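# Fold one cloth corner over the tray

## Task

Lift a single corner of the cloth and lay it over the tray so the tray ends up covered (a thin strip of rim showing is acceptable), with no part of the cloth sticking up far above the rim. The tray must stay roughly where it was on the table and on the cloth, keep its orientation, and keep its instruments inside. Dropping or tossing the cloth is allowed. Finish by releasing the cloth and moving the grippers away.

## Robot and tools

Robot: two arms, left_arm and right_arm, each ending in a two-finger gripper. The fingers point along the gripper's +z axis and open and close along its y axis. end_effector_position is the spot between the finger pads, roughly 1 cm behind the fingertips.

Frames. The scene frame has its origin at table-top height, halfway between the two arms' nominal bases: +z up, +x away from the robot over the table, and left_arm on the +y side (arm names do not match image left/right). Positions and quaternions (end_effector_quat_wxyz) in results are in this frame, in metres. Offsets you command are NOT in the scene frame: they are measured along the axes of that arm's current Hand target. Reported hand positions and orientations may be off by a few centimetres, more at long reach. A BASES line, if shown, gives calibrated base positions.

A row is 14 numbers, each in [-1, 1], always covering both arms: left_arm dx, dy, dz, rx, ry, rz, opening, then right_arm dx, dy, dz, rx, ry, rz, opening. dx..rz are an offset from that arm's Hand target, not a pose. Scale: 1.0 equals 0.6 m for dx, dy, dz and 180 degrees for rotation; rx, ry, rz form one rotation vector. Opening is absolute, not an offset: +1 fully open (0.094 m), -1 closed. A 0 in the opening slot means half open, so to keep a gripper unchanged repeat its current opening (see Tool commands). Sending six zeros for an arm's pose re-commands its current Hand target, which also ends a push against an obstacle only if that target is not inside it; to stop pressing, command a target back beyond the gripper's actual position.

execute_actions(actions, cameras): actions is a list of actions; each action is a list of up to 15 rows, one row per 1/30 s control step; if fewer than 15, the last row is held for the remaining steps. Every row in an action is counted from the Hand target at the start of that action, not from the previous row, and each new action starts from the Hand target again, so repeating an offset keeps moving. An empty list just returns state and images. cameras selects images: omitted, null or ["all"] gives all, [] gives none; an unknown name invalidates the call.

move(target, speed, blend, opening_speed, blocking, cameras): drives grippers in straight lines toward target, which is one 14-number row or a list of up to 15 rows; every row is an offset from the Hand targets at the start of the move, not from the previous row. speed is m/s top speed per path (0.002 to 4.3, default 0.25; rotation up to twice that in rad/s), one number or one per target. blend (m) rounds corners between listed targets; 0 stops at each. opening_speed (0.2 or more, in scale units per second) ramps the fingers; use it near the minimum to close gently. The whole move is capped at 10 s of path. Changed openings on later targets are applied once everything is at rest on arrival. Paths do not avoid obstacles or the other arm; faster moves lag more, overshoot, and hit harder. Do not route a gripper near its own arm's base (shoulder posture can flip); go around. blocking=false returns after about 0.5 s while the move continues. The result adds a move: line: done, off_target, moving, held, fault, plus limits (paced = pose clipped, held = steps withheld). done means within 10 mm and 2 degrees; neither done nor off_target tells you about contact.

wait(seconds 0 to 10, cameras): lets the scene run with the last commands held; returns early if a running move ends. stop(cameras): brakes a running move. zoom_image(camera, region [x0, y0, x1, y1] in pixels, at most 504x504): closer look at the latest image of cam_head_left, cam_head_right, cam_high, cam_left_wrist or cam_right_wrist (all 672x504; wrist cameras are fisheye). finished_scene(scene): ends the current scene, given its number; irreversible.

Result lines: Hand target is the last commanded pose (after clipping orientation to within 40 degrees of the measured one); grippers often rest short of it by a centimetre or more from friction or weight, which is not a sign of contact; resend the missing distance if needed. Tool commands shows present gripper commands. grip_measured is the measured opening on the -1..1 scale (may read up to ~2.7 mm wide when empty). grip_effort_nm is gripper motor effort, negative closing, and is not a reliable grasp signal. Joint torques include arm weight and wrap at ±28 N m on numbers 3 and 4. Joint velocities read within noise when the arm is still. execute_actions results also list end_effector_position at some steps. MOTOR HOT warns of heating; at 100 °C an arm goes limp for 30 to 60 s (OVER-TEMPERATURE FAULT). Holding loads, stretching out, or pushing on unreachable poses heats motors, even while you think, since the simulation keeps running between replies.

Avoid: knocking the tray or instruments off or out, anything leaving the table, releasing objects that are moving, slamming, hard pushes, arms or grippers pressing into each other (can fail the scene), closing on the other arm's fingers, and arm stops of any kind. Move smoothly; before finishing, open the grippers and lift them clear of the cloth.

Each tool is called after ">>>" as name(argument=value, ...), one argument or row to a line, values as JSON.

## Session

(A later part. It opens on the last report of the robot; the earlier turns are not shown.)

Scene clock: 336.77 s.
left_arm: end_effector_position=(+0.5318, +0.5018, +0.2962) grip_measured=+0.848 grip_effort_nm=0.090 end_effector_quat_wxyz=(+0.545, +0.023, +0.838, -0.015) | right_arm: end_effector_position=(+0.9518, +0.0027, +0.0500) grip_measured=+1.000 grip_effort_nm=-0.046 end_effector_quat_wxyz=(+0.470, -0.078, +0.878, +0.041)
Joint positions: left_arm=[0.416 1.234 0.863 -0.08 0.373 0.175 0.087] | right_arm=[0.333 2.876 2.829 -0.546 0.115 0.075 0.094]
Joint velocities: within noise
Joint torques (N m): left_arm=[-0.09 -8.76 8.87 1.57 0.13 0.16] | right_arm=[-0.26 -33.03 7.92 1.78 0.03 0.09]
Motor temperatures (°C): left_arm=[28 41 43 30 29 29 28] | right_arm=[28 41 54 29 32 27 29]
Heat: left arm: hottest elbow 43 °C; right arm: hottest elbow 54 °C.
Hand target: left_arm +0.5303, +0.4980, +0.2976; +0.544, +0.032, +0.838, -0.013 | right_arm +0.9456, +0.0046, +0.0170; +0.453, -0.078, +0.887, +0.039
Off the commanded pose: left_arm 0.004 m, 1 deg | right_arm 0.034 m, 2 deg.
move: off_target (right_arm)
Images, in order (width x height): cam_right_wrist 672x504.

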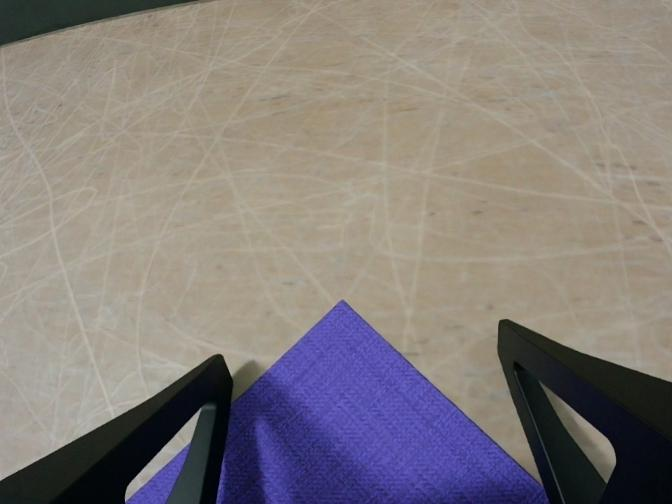

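>>> move(
  target=[0,0,0,0,0,0,0.85,0.054,0,0.039,0,0,0,1],
  speed=0.06,
  cameras=["cam_right_wrist", "cam_high"],
)

>>> zoom_image(
  camera="cam_high",
  region=[360, 230, 500, 340],
)

Scene clock: 369.90 s.
left_arm: end_effector_position=(+0.5318, +0.5018, +0.2962) grip_measured=+0.848 grip_effort_nm=0.090 end_effector_quat_wxyz=(+0.545, +0.023, +0.838, -0.015) | right_arm: end_effector_position=(+0.9547, +0.0029, +0.0480) grip_measured=+1.000 grip_effort_nm=-0.051 end_effector_quat_wxyz=(+0.487, -0.075, +0.869, +0.043)
Joint positions: left_arm=[0.416 1.234 0.863 -0.08 0.373 0.175 0.087] | right_arm=[0.333 2.852 2.754 -0.455 0.119 0.075 0.094]
Joint velocities: within noise
Joint torques (N m): left_arm=[-0.03 -8.7 8.87 1.57 0.13 0.16] | right_arm=[0.03 -28.51 7.77 1.81 -0.06 0.05]
Motor temperatures (°C): left_arm=[28 39 42 30 29 29 28] | right_arm=[28 40 51 29 32 27 29]
Heat: left arm: hottest elbow 42 °C; right arm: hottest elbow 51 °C.
Hand target: left_arm +0.5303, +0.4980, +0.2976; +0.544, +0.032, +0.838, -0.013 | right_arm +0.9454, +0.0045, -0.0233; +0.452, -0.078, +0.887, +0.039
Off the commanded pose: left_arm 0.004 m, 1 deg | right_arm 0.072 m, 5 deg.
move: off_target (right_arm)
Images, in order (width x height): cam_high 672x504, cam_right_wrist 672x504.

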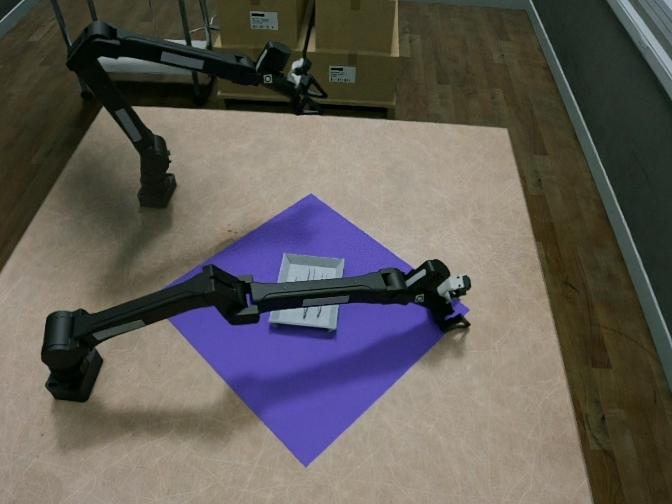

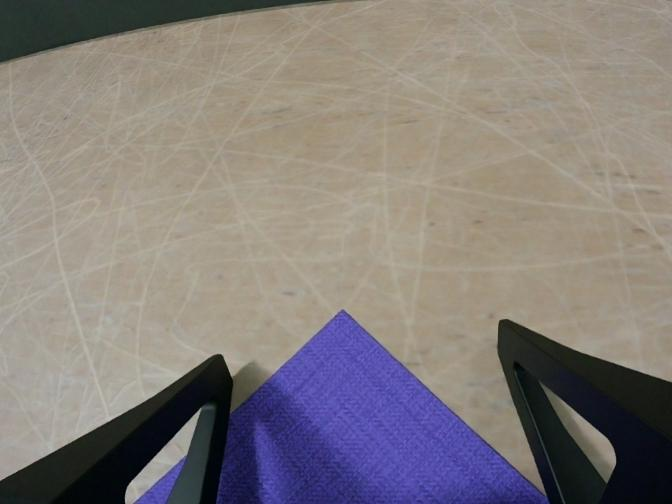

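Scaled by 3.600 from the camera's 672x504 image, which has a finer 960x720 frame.

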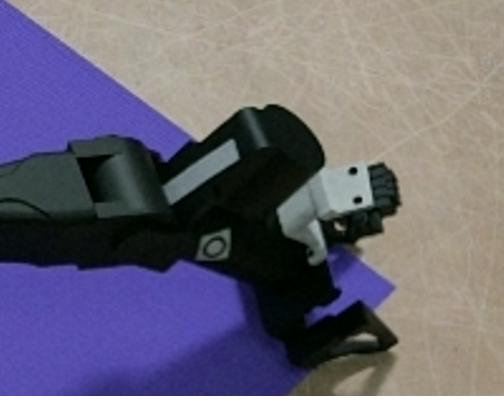

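>>> move(
  target=[
    [0,0,0,0,0,0,0.85,-0.2137,0.0087,-0.2162,0,0,0,0.85],
    [0.088,-0.3495,-0.209,-0.014,0.183,-0.0255,0.85,-0.099,-0.4153,-0.78,0,0,0,0.85],
    [0.448,-0.935,-0.472,-0.028,0.3657,-0.0511,0.85,0.12,-0.70,-0.997,0,0,0,0.85],
  ],
  speed=[0.3,0.4,0.4],
  blend=[0.03,0.05,0],
)

Scene clock: 403.97 s.
left_arm: end_effector_position=(+0.1195, -0.0167, +0.1446) grip_measured=+0.848 grip_effort_nm=0.095 end_effector_quat_wxyz=(-0.006, -0.044, +0.999, +0.023) | right_arm: end_effector_position=(+0.5015, -0.5055, +0.2737) grip_measured=+0.852 grip_effort_nm=-0.164 end_effector_quat_wxyz=(+0.457, -0.073, +0.886, +0.035)
Joint positions: left_arm=[-1.249 1.513 1.113 -1.218 0.002 -1.397 0.087] | right_arm=[-0.577 1.394 1.044 -0.423 -0.592 -0.505 0.087]
Joint velocities: within noise
Joint torques (N m): left_arm=[0.44 -10.75 11.23 0.24 -0.2 -0.14] | right_arm=[0.38 -14.33 8.66 1.03 -0.48 -0.09]
Motor temperatures (°C): left_arm=[28 38 43 30 29 29 28] | right_arm=[28 41 48 29 31 27 29]
Heat: left arm: hottest elbow 43 °C; right arm: hottest elbow 48 °C.
Hand target: left_arm +0.1251, -0.0351, +0.1604; +0.000, -0.052, +0.999, +0.000 | right_arm +0.5001, -0.5005, +0.2702; +0.453, -0.078, +0.887, +0.039
Off the commanded pose: left_arm 0.025 m, 3 deg | right_arm 0.006 m, 1 deg.
move: off_target (left_arm)

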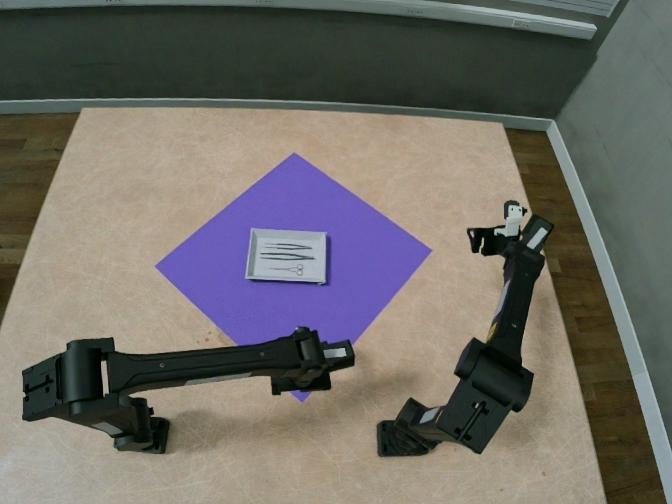

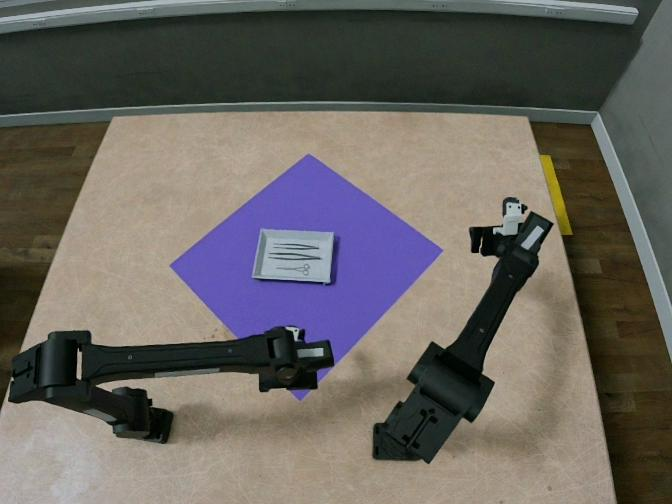

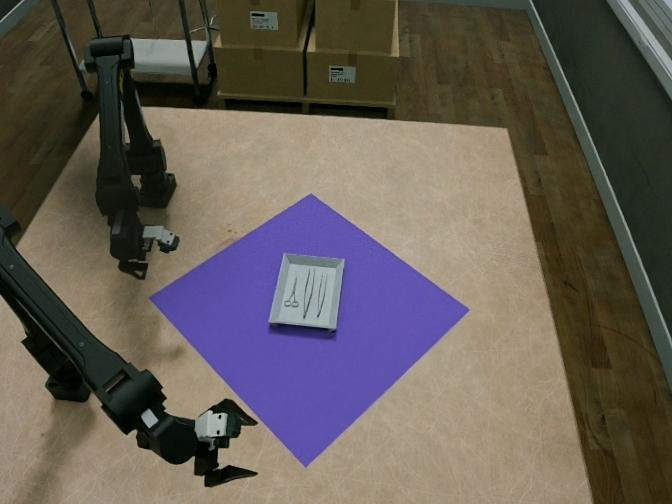

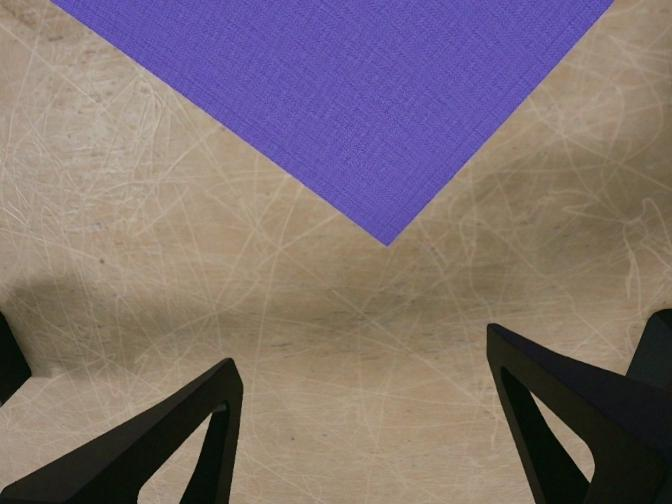

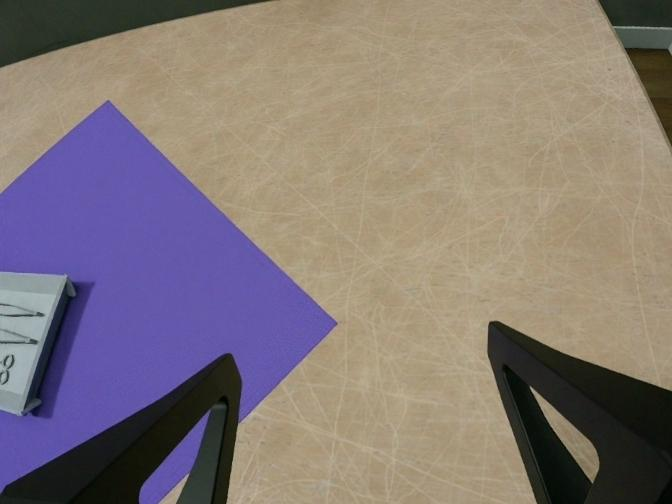

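>>> move(
  target=[0.0085,-0.0175,0.209,0,0,0,0.5,0,0,0,0,0,0,0.85],
  speed=0.25,
  cameras=["cam_left_wrist"],
)

Scene clock: 415.77 s.
left_arm: end_effector_position=(+0.1255, -0.0394, +0.0319) grip_measured=+0.502 grip_effort_nm=-0.159 end_effector_quat_wxyz=(-0.003, -0.051, +0.999, +0.009) | right_arm: end_effector_position=(+0.5015, -0.5055, +0.2737) grip_measured=+0.852 grip_effort_nm=-0.178 end_effector_quat_wxyz=(+0.457, -0.073, +0.886, +0.034)
Joint positions: left_arm=[-1.25 1.712 1.017 -0.894 0.001 -1.413 0.071] | right_arm=[-0.577 1.394 1.044 -0.423 -0.592 -0.505 0.087]
Joint velocities: within noise
Joint torques (N m): left_arm=[-0.85 -12.57 6.9 0.62 -0.2 -0.17] | right_arm=[0.09 -13.57 8.72 0.99 -0.47 -0.04]
Motor temperatures (°C): left_arm=[28 37 44 30 29 29 28] | right_arm=[28 40 47 29 32 27 29]
Heat: left arm: hottest elbow 44 °C; right arm: hottest elbow 47 °C.
Hand target: left_arm +0.1213, -0.0461, +0.0350; +0.000, -0.052, +0.999, +0.000 | right_arm +0.5001, -0.5005, +0.2702; +0.453, -0.078, +0.887, +0.039
Off the commanded pose: left_arm 0.009 m, 1 deg | right_arm 0.006 m, 1 deg.
move: done
Images, in order (width x height): cam_left_wrist 672x504.

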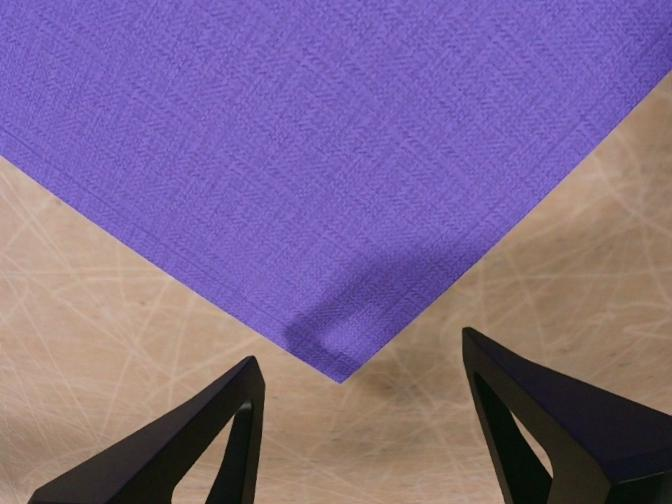

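>>> move(
  target=[0.0095,0.0077,0.048,0,0,0,0.5,0,0,0,0,0,0,0.85],
  speed=0.06,
  cameras=["cam_left_wrist"],
)

Scene clock: 422.07 s.
left_arm: end_effector_position=(+0.1214, -0.0430, +0.0182) grip_measured=+0.502 grip_effort_nm=-0.149 end_effector_quat_wxyz=(+0.001, -0.052, +0.999, -0.009) | right_arm: end_effector_position=(+0.5015, -0.5055, +0.2737) grip_measured=+0.852 grip_effort_nm=-0.173 end_effector_quat_wxyz=(+0.457, -0.073, +0.886, +0.034)
Joint positions: left_arm=[-1.261 1.724 0.986 -0.815 0.001 -1.425 0.071] | right_arm=[-0.577 1.394 1.044 -0.423 -0.592 -0.505 0.087]
Joint velocities: within noise
Joint torques (N m): left_arm=[-0.85 -10.29 5.72 0.91 -0.2 -0.12] | right_arm=[0.26 -13.8 8.51 1.17 -0.53 -0.07]
Motor temperatures (°C): left_arm=[28 37 43 30 29 29 28] | right_arm=[28 40 47 29 32 27 29]
Heat: left arm: hottest elbow 43 °C; right arm: hottest elbow 47 °C.
Hand target: left_arm +0.1151, -0.0421, +0.0062; +0.000, -0.052, +0.999, +0.000 | right_arm +0.5001, -0.5005, +0.2702; +0.453, -0.078, +0.887, +0.039
Off the commanded pose: left_arm 0.014 m, 1 deg | right_arm 0.006 m, 1 deg.
move: off_target (left_arm)
Images, in order (width x height): cam_left_wrist 672x504.

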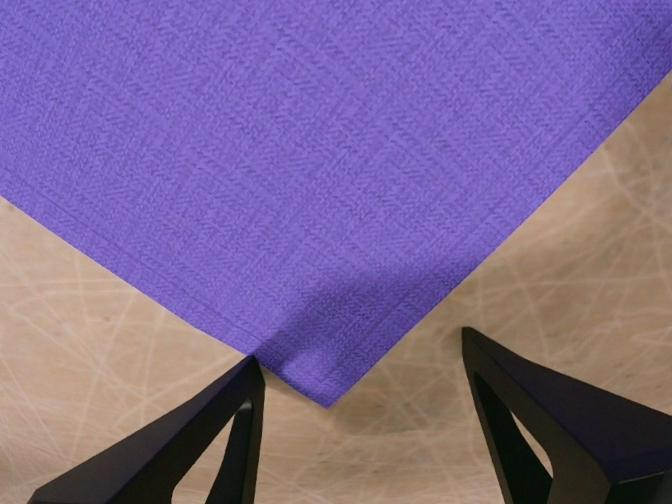

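>>> move(
  target=[0,0.01,0,0,0,0,-1,0,0,0,0,0,0,0.85],
  speed=0.06,
  opening_speed=0.8,
  cameras=["cam_left_wrist"],
)

Scene clock: 429.37 s.
left_arm: end_effector_position=(+0.1210, -0.0392, +0.0177) grip_measured=-0.973 grip_effort_nm=-1.028 end_effector_quat_wxyz=(+0.003, -0.052, +0.999, -0.007) | right_arm: end_effector_position=(+0.5015, -0.5055, +0.2737) grip_measured=+0.852 grip_effort_nm=-0.173 end_effector_quat_wxyz=(+0.457, -0.073, +0.886, +0.034)
Joint positions: left_arm=[-1.261 1.719 0.977 -0.815 -0.002 -1.426 0.001] | right_arm=[-0.577 1.394 1.044 -0.423 -0.592 -0.505 0.087]
Joint velocities: within noise
Joint torques (N m): left_arm=[-0.67 -10.64 5.15 1.06 -0.08 -0.14] | right_arm=[-0.21 -13.86 8.44 1.07 -0.53 -0.03]
Motor temperatures (°C): left_arm=[28 37 43 30 29 29 28] | right_arm=[28 39 47 29 32 27 29]
Heat: left arm: hottest elbow 43 °C; right arm: hottest elbow 47 °C.
Hand target: left_arm +0.1145, -0.0361, +0.0061; +0.000, -0.052, +0.999, +0.000 | right_arm +0.5001, -0.5005, +0.2702; +0.453, -0.078, +0.887, +0.039
Off the commanded pose: left_arm 0.014 m, 1 deg | right_arm 0.006 m, 1 deg.
move: off_target (left_arm)
Images, in order (width x height): cam_left_wrist 672x504.

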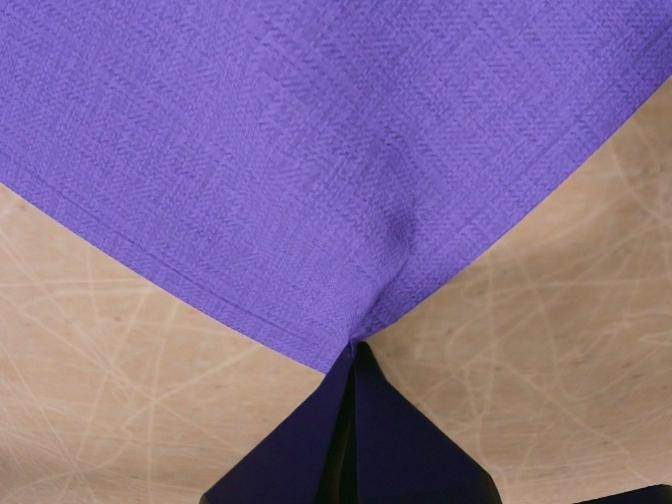

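>>> move(
  target=[
    [-0.0943,0.0128,-0.19,0,0,0,-1,0,0,0,0,0,0,0.85],
    [-0.2473,0.0335,-0.3733,0,0,0,-1,0,0,0,0,0,0,0.85],
    [-0.4343,0.0585,-0.4567,0,0,0,-1,0,0,0,0,0,0,0.85],
    [-0.6213,0.084,-0.4567,0,0,0,-1,0,0,0,0,0,0,0.85],
    [-0.7743,0.1043,-0.3567,0,0,0,-1,0,0,0,0,0,0,0.85],
    [-0.8848,0.1192,-0.2067,0,0,0,-1,0,0,0,0,0,0,0.85],
  ],
  speed=0.2,
  blend=[0.04,0.04,0.04,0.04,0.03,0],
)

Scene clock: 463.27 s.
left_arm: end_effector_position=(+0.6150, +0.0905, +0.1175) grip_measured=-0.974 grip_effort_nm=-1.062 end_effector_quat_wxyz=(-0.021, -0.053, +0.998, +0.012) | right_arm: end_effector_position=(+0.5015, -0.5055, +0.2737) grip_measured=+0.852 grip_effort_nm=-0.178 end_effector_quat_wxyz=(+0.457, -0.073, +0.886, +0.034)
Joint positions: left_arm=[-0.385 2.2 2.042 -1.461 -0.001 -0.552 0.001] | right_arm=[-0.577 1.394 1.044 -0.423 -0.592 -0.505 0.087]
Joint velocities: within noise
Joint torques (N m): left_arm=[2.02 -20.72 12.31 0.46 -0.11 0.19] | right_arm=[0.03 -13.92 8.49 0.99 -0.5 -0.06]
Motor temperatures (°C): left_arm=[28 37 41 30 29 29 29] | right_arm=[28 37 47 29 32 27 29]
Heat: left arm: hottest elbow 41 °C; right arm: hottest elbow 47 °C.
Hand target: left_arm +0.6349, +0.0904, +0.1308; +0.001, -0.052, +0.999, +0.000 | right_arm +0.5001, -0.5005, +0.2702; +0.453, -0.078, +0.887, +0.039
Off the commanded pose: left_arm 0.024 m, 3 deg | right_arm 0.006 m, 1 deg.
move: off_target (left_arm)

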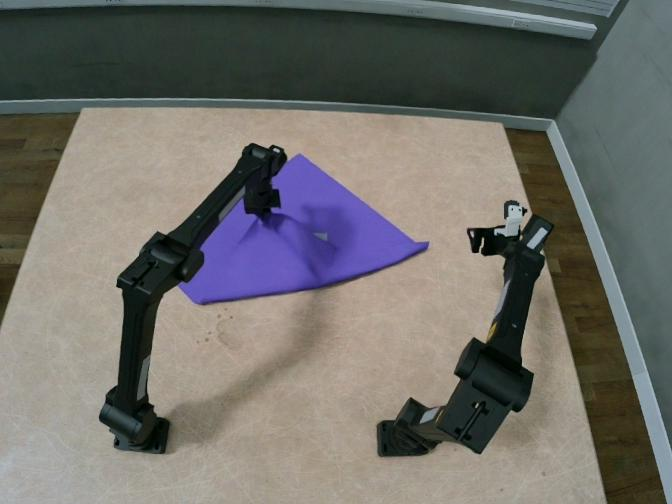

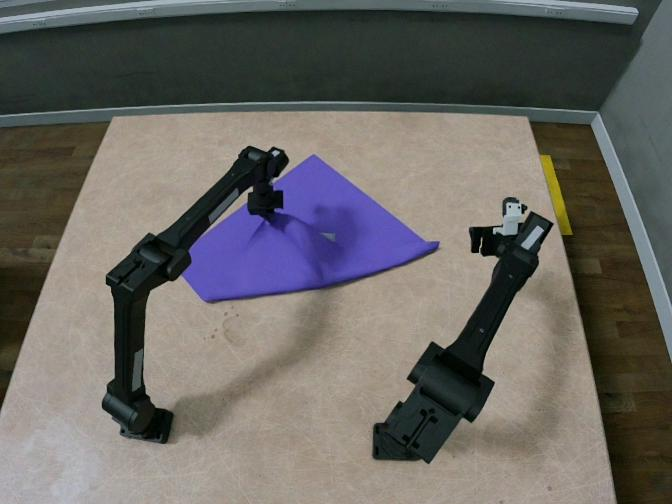

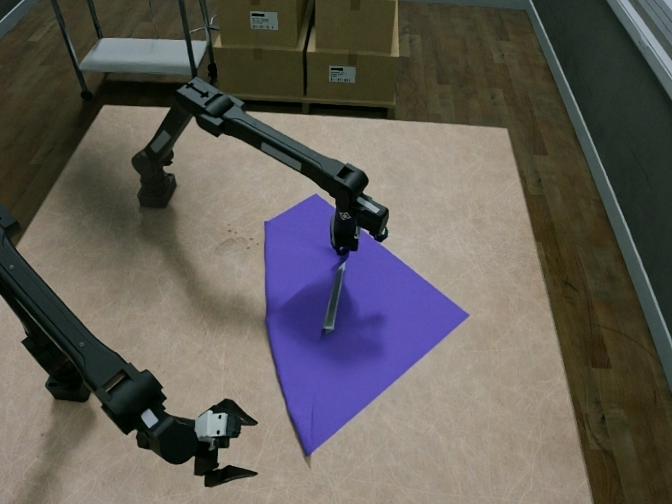

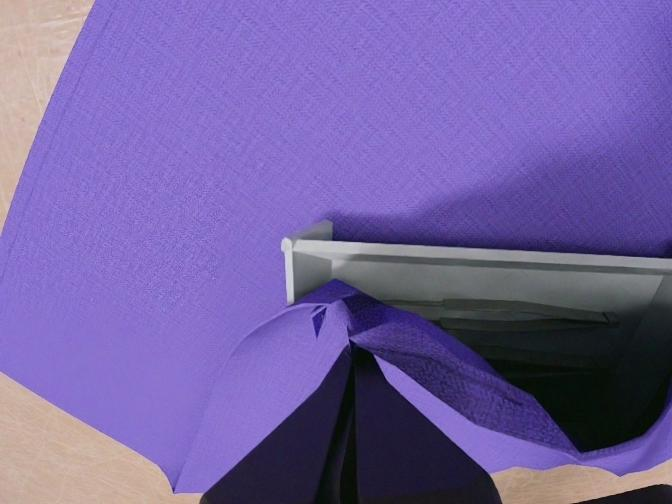

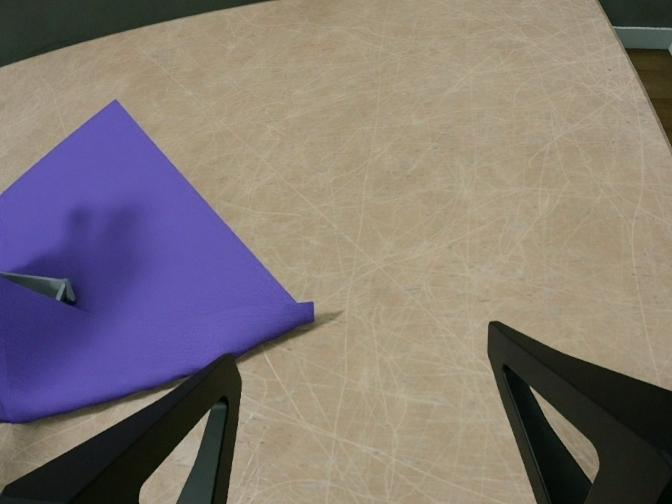

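>>> move(
  target=[-0.0782,-0.0055,0.148,0,0,0,-1,0,0,0,0,0,0,0.85],
  speed=0.12,
)

>>> zoom_image(
  camera="cam_head_left",
  region=[140, 140, 440, 365],
)

>>> zoom_image(
  camera="cam_high",
  region=[240, 180, 480, 360],
)

Scene clock: 469.07 s.
left_arm: end_effector_position=(+0.6614, +0.0862, +0.0420) grip_measured=-0.974 grip_effort_nm=-1.062 end_effector_quat_wxyz=(-0.014, -0.050, +0.999, +0.006) | right_arm: end_effector_position=(+0.5015, -0.5055, +0.2737) grip_measured=+0.852 grip_effort_nm=-0.168 end_effector_quat_wxyz=(+0.457, -0.073, +0.886, +0.034)
Joint positions: left_arm=[-0.362 2.382 2.168 -1.388 0.002 -0.521 0.001] | right_arm=[-0.577 1.394 1.044 -0.423 -0.592 -0.505 0.087]
Joint velocities: within noise
Joint torques (N m): left_arm=[2.08 -21.13 12.11 0.58 -0.17 0.16] | right_arm=[0.03 -12.34 8.51 0.83 -0.47 -0.11]
Motor temperatures (°C): left_arm=[28 37 42 30 29 29 30] | right_arm=[28 37 46 29 32 27 29]
Heat: left arm: hottest elbow 42 °C; right arm: hottest elbow 46 °C.
Hand target: left_arm +0.6820, +0.0921, +0.0417; +0.000, -0.052, +0.999, +0.000 | right_arm +0.5001, -0.5005, +0.2702; +0.453, -0.078, +0.887, +0.039
Off the commanded pose: left_arm 0.021 m, 2 deg | right_arm 0.006 m, 1 deg.
move: off_target (left_arm)

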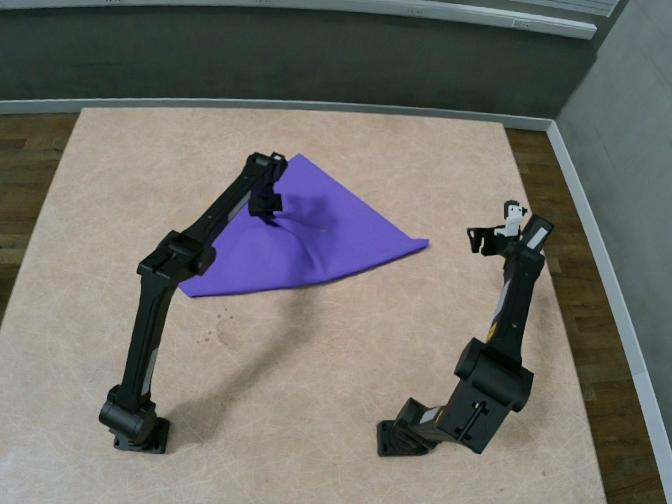

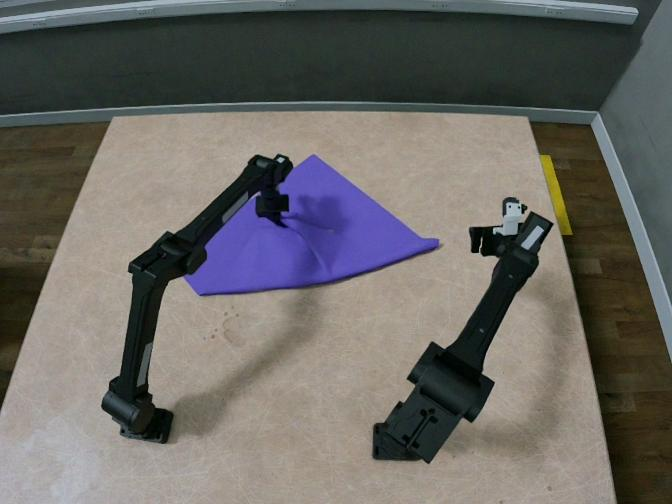

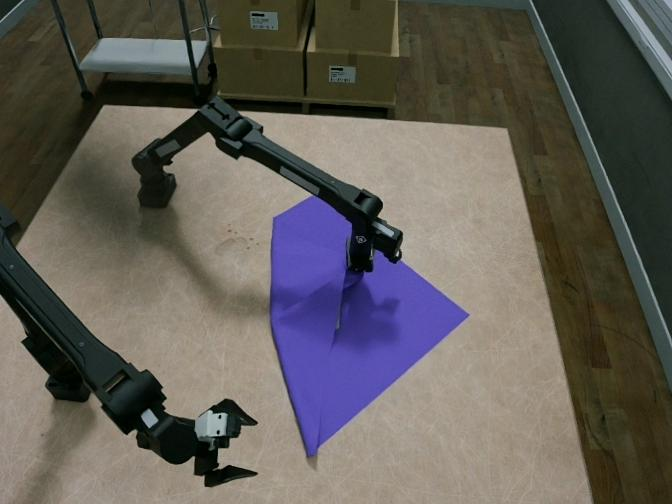

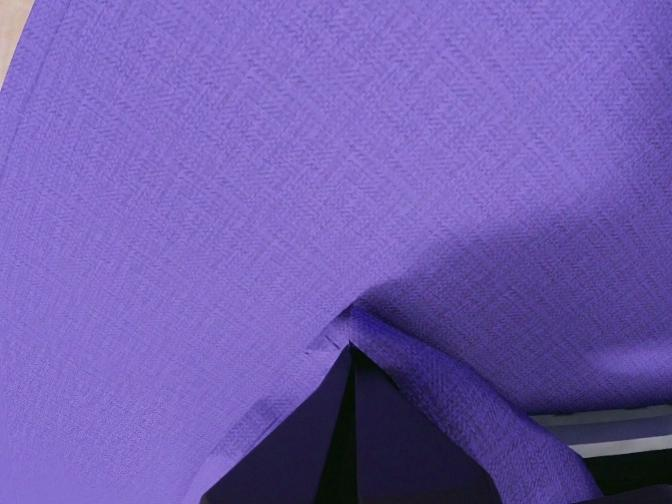

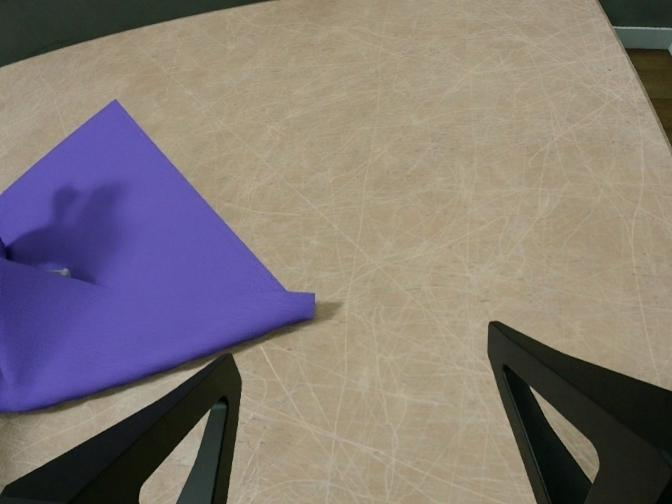

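Scaled by 1.680 from the camera's 672x504 image, which has a finer 960x720 frame.

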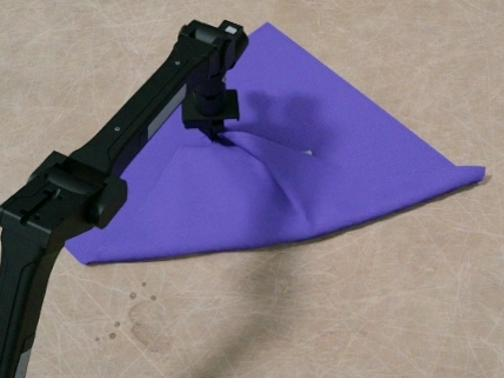

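Scaled by 2.100 from the camera's 672x504 image, which has a finer 960x720 frame.

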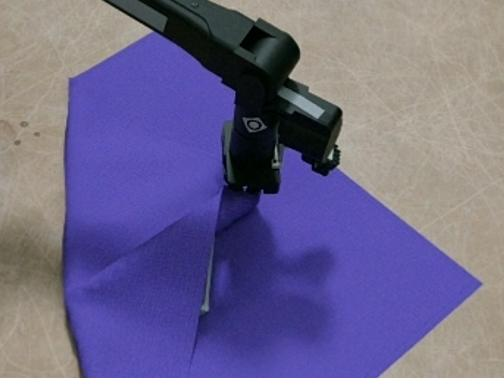

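>>> move(
  target=[
    [-0.0152,-0.03,0.02,0,0,0,-1,0,0,0,0,0,0,0.85],
    [-0.0152,-0.03,0.02,0,0,0,0.2,0,0,0,0,0,0,0.85],
    [-0.0152,-0.03,-0.28,0,0,0,0.2,0,0,0,0,0,0,0.85],
  ],
  speed=[0.1,0.1,0.15],
)

>>> zoom_image(
  camera="cam_head_left",
  region=[140, 140, 440, 365],
)

>>> zoom_image(
  camera="cam_high",
  region=[240, 180, 480, 360],
)

Scene clock: 476.63 s.
left_arm: end_effector_position=(+0.6850, +0.0756, +0.1692) grip_measured=+0.198 grip_effort_nm=0.090 end_effector_quat_wxyz=(+0.011, -0.049, +0.999, -0.007) | right_arm: end_effector_position=(+0.5015, -0.5055, +0.2737) grip_measured=+0.852 grip_effort_nm=-0.168 end_effector_quat_wxyz=(+0.457, -0.073, +0.886, +0.034)
Joint positions: left_arm=[-0.362 2.419 2.572 -1.697 0.002 -0.521 0.056] | right_arm=[-0.577 1.394 1.044 -0.423 -0.592 -0.505 0.087]
Joint velocities: within noise
Joint torques (N m): left_arm=[0.73 -26.58 11.97 -0.16 -0.16 -0.03] | right_arm=[-0.62 -13.16 8.62 0.73 -0.49 -0.05]
Motor temperatures (°C): left_arm=[28 38 44 30 29 29 30] | right_arm=[28 37 46 29 32 27 29]
Heat: left arm: hottest elbow 44 °C; right arm: hottest elbow 46 °C.
Hand target: left_arm +0.6928, +0.0752, +0.2099; +0.000, -0.052, +0.999, +0.000 | right_arm +0.5001, -0.5005, +0.2702; +0.453, -0.078, +0.887, +0.039
Off the commanded pose: left_arm 0.041 m, 2 deg | right_arm 0.006 m, 1 deg.
joint sent to its limit (left arm) — joint 4 (wrist pitch), lower limit. The joint targets are off in orientation, not in position.
move: off_target (left_arm); target 2's new opening was sent with left_arm's hand 0.013 m and 1 deg from that target

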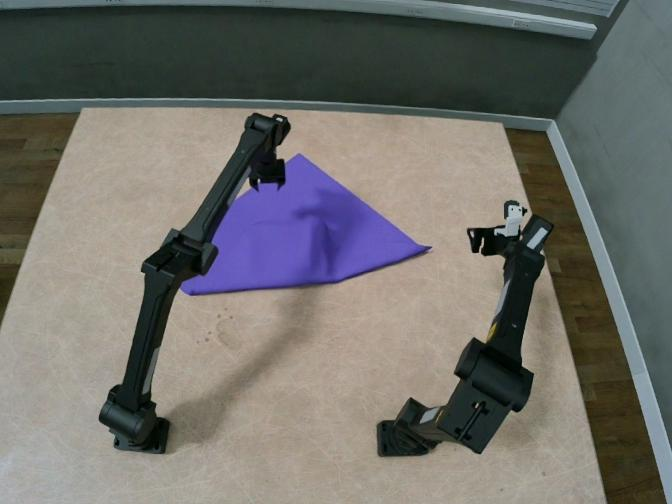

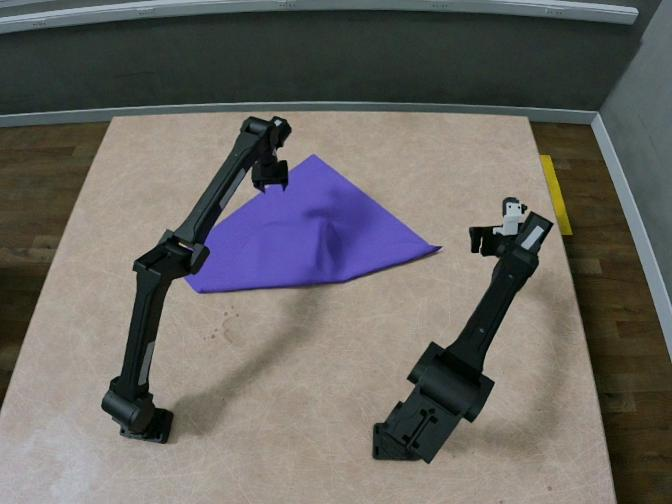

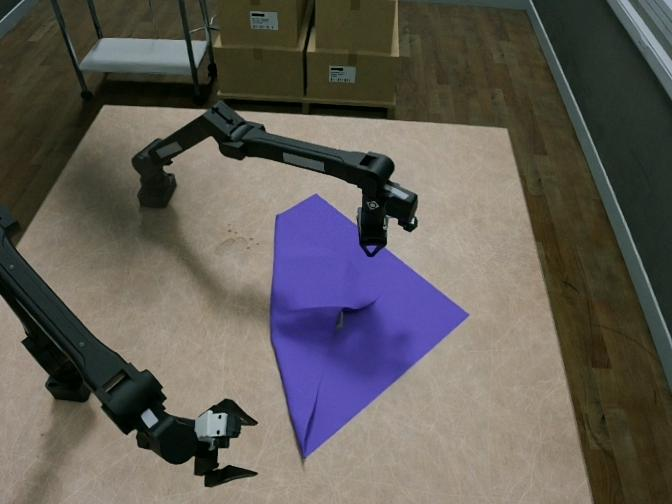

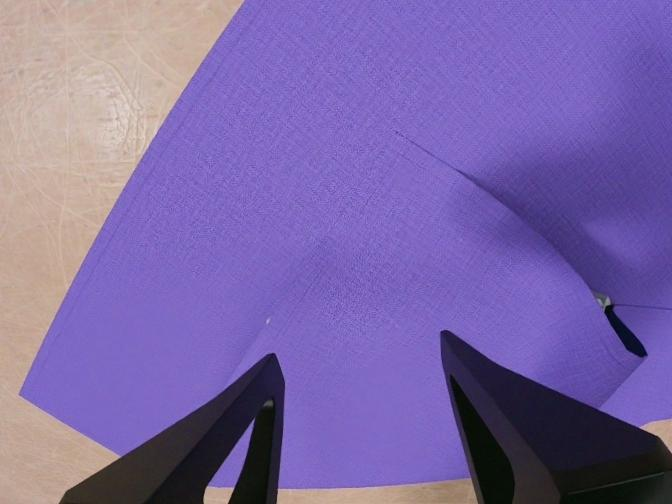

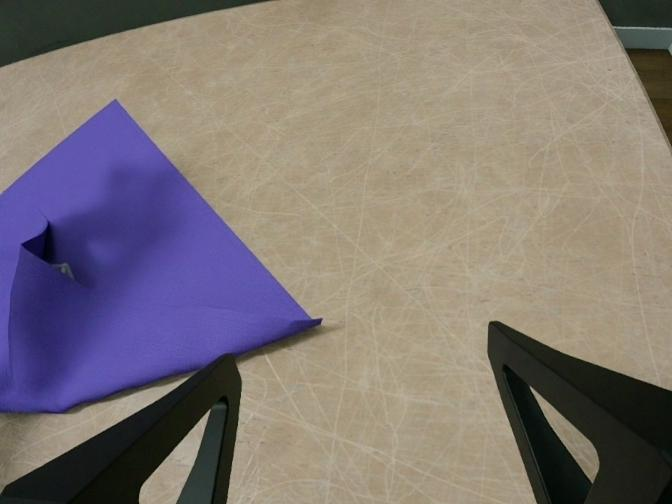

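Scaled by 1.680 from the camera's 672x504 image, which has a finer 960x720 frame.

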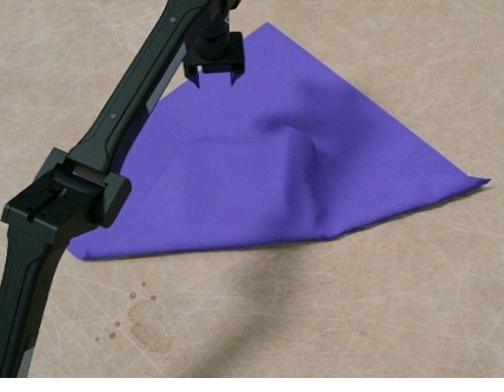

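Scaled by 2.100 from the camera's 672x504 image, which has a finer 960x720 frame.

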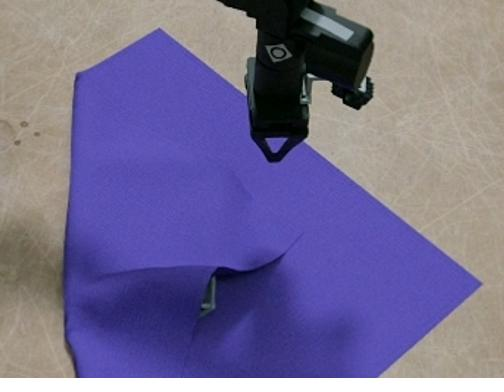

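>>> move(
  target=[0.23,0.55,-0.05,0,0,0,0.2,0,0,0,0,0,0,0.85],
  speed=0.3,
)

>>> zoom_image(
  camera="cam_head_left",
  region=[140, 140, 440, 365],
)

>>> zoom_image(
  camera="cam_head_right",
  region=[160, 140, 460, 365],
)

>>> zoom_image(
  camera="cam_high",
  region=[240, 180, 480, 360],
)

>>> zoom_image(
  camera="cam_right_wrist",
  region=[0, 80, 330, 420],
)

Scene clock: 487.07 s.
left_arm: end_effector_position=(+0.5215, +0.3938, +0.2318) grip_measured=+0.198 grip_effort_nm=0.095 end_effector_quat_wxyz=(-0.010, -0.065, +0.998, +0.001) | right_arm: end_effector_position=(+0.5015, -0.5055, +0.2737) grip_measured=+0.852 grip_effort_nm=-0.168 end_effector_quat_wxyz=(+0.457, -0.073, +0.886, +0.034)
Joint positions: left_arm=[0.093 1.685 1.56 -1.465 -0.001 -0.097 0.056] | right_arm=[-0.577 1.394 1.044 -0.423 -0.592 -0.505 0.087]
Joint velocities: within noise
Joint torques (N m): left_arm=[-0.44 -15.74 8.13 0.44 0.01 0.16] | right_arm=[-0.56 -14.39 8.42 1.09 -0.5 -0.08]
Motor temperatures (°C): left_arm=[28 38 46 30 29 29 29] | right_arm=[28 36 46 29 32 27 29]
Heat: left arm: hottest elbow 46 °C; right arm: hottest elbow 46 °C.
Hand target: left_arm +0.5210, +0.3890, +0.2396; +0.000, -0.052, +0.999, +0.000 | right_arm +0.5001, -0.5005, +0.2702; +0.453, -0.078, +0.887, +0.039
Off the commanded pose: left_arm 0.009 m, 2 deg | right_arm 0.006 m, 1 deg.
move: done

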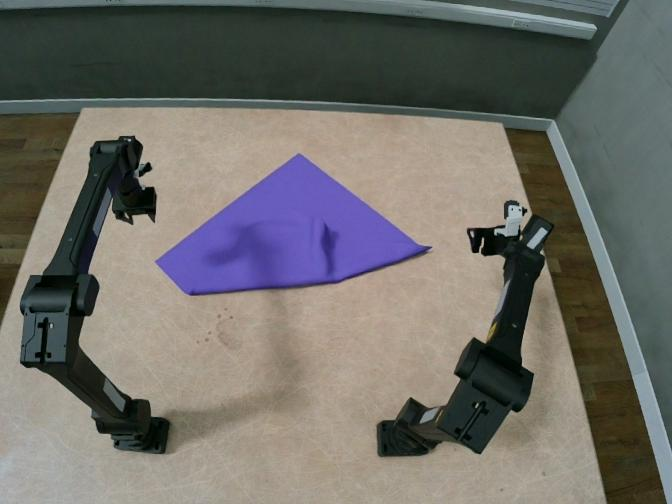

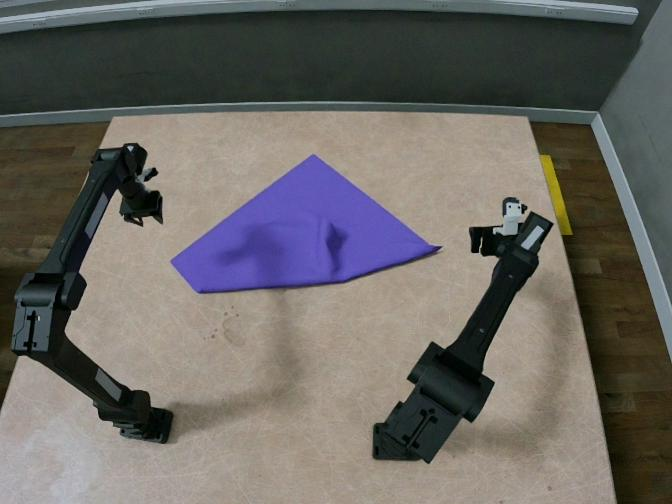

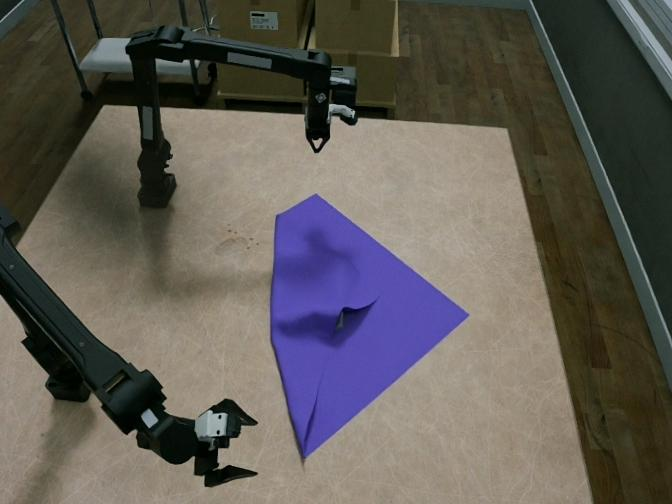

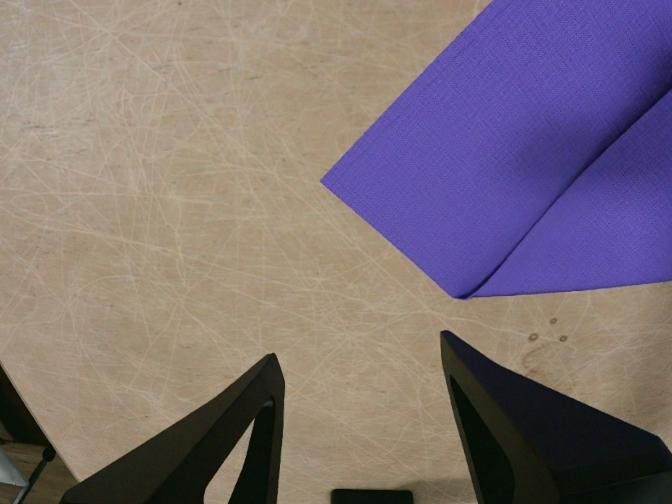

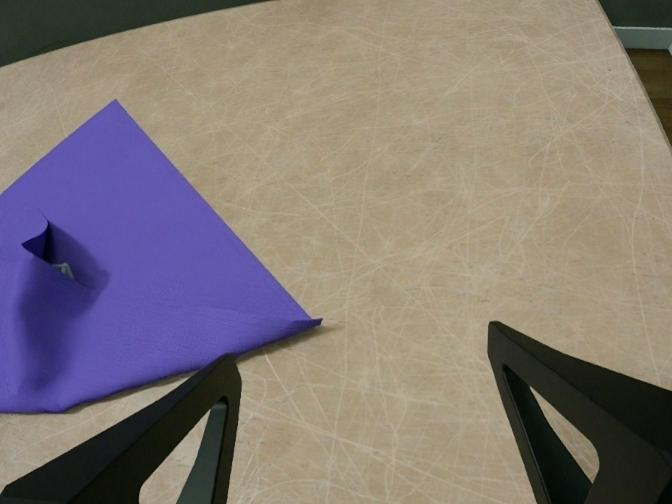

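Scaled by 1.680 from the camera's 672x504 image, which has a finer 960x720 frame.

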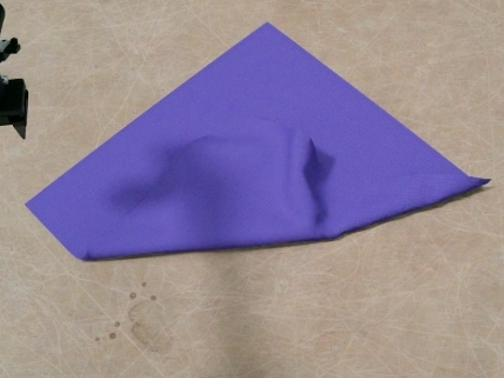

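Scaled by 1.680 from the camera's 672x504 image, which has a finer 960x720 frame.

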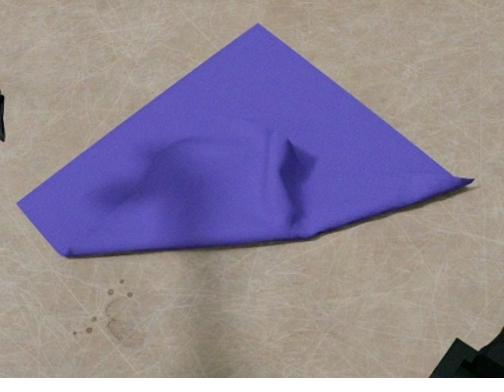

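Scaled by 2.100 from the camera's 672x504 image, which has a finer 960x720 frame.

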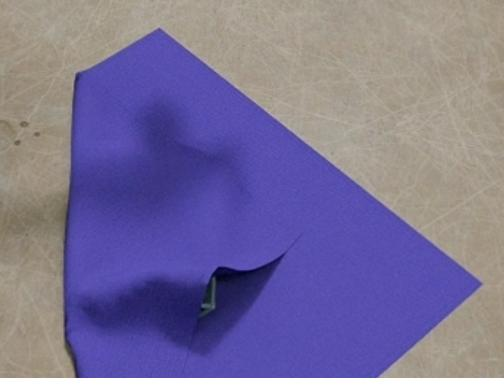

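Scaled by 1.482 from the camera's 672x504 image, which has a finer 960x720 frame.

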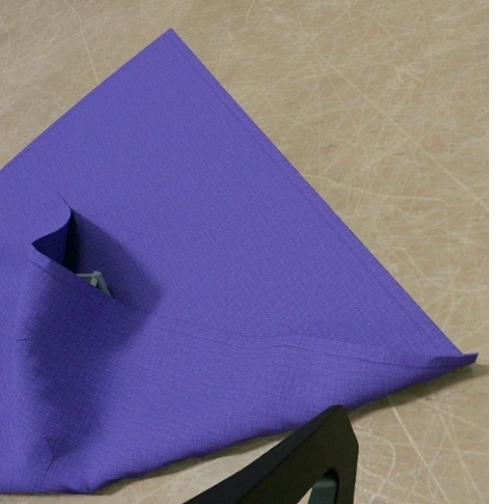

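>>> move(
  target=[0,0,0,0,0,0,0.2,0.132,0.088,0.073,-0.3146,0,-0.2287,0.85],
  speed=0.4,
  cameras=["cam_right_wrist","cam_high"],
)

>>> zoom_image(
  camera="cam_right_wrist",
  region=[150, 100, 550, 400],
)

Scene clock: 524.17 s.
left_arm: end_effector_position=(+0.5215, +0.3938, +0.2318) grip_measured=+0.198 grip_effort_nm=0.090 end_effector_quat_wxyz=(-0.010, -0.064, +0.998, +0.001) | right_arm: end_effector_position=(+0.4714, -0.4465, +0.1781) grip_measured=+0.853 grip_effort_nm=-0.178 end_effector_quat_wxyz=(+0.339, -0.548, +0.712, +0.279)
Joint positions: left_arm=[0.093 1.685 1.56 -1.465 -0.001 -0.096 0.056] | right_arm=[-0.575 1.902 1.481 -1.581 -0.827 -2.096 0.087]
Joint velocities: within noise
Joint torques (N m): left_arm=[-0.44 -15.79 8.13 0.44 0.01 0.18] | right_arm=[-0.21 -18.78 9.87 -1.09 -0.41 -0.1]
Motor temperatures (°C): left_arm=[28 38 42 29 29 29 28] | right_arm=[28 36 46 29 32 27 29]
Heat: left arm: hottest elbow 42 °C; right arm: hottest elbow 46 °C.
Hand target: left_arm +0.5210, +0.3890, +0.2396; +0.000, -0.052, +0.999, +0.000 | right_arm +0.4800, -0.4505, +0.1803; +0.348, -0.573, +0.682, +0.291
Off the commanded pose: left_arm 0.009 m, 2 deg | right_arm 0.010 m, 5 deg.
joint sent to its limit (right arm) — joint 6 (wrist roll), lower limit. The joint targets are off in orientation, not in position.
move: off_target (right_arm)
Images, in order (width x height): cam_high 672x504, cam_right_wrist 672x504.

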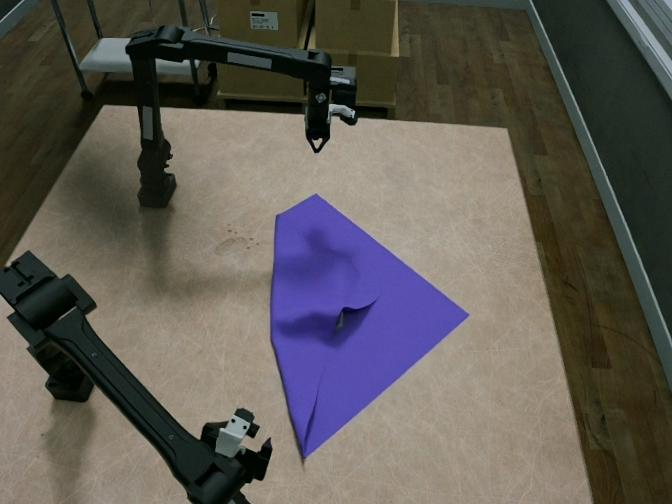

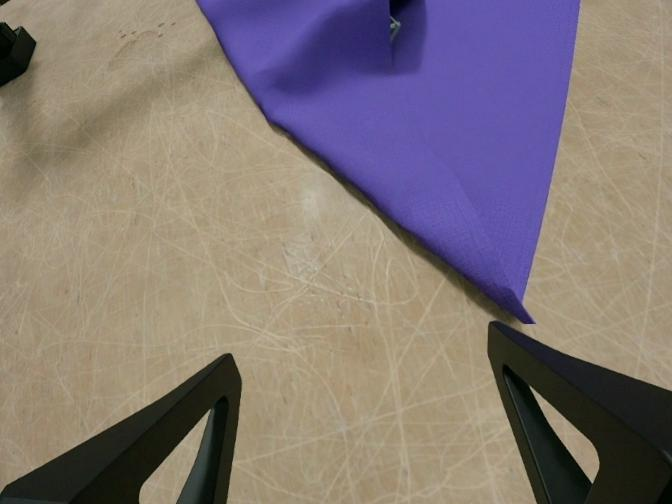

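Scaled by 1.260 from the camera's 672x504 image, which has a finer 960x720 frame.

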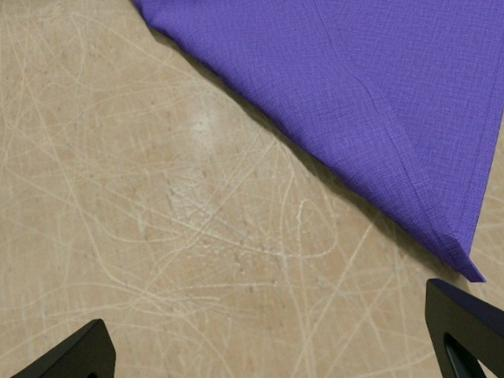

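>>> zoom_image(
  camera="cam_right_wrist",
  region=[240, 0, 480, 150],
)

Scaled by 2.100 from the camera's 672x504 image, which has a finer 960x720 frame.

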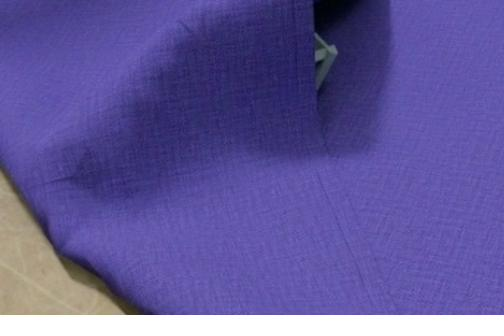

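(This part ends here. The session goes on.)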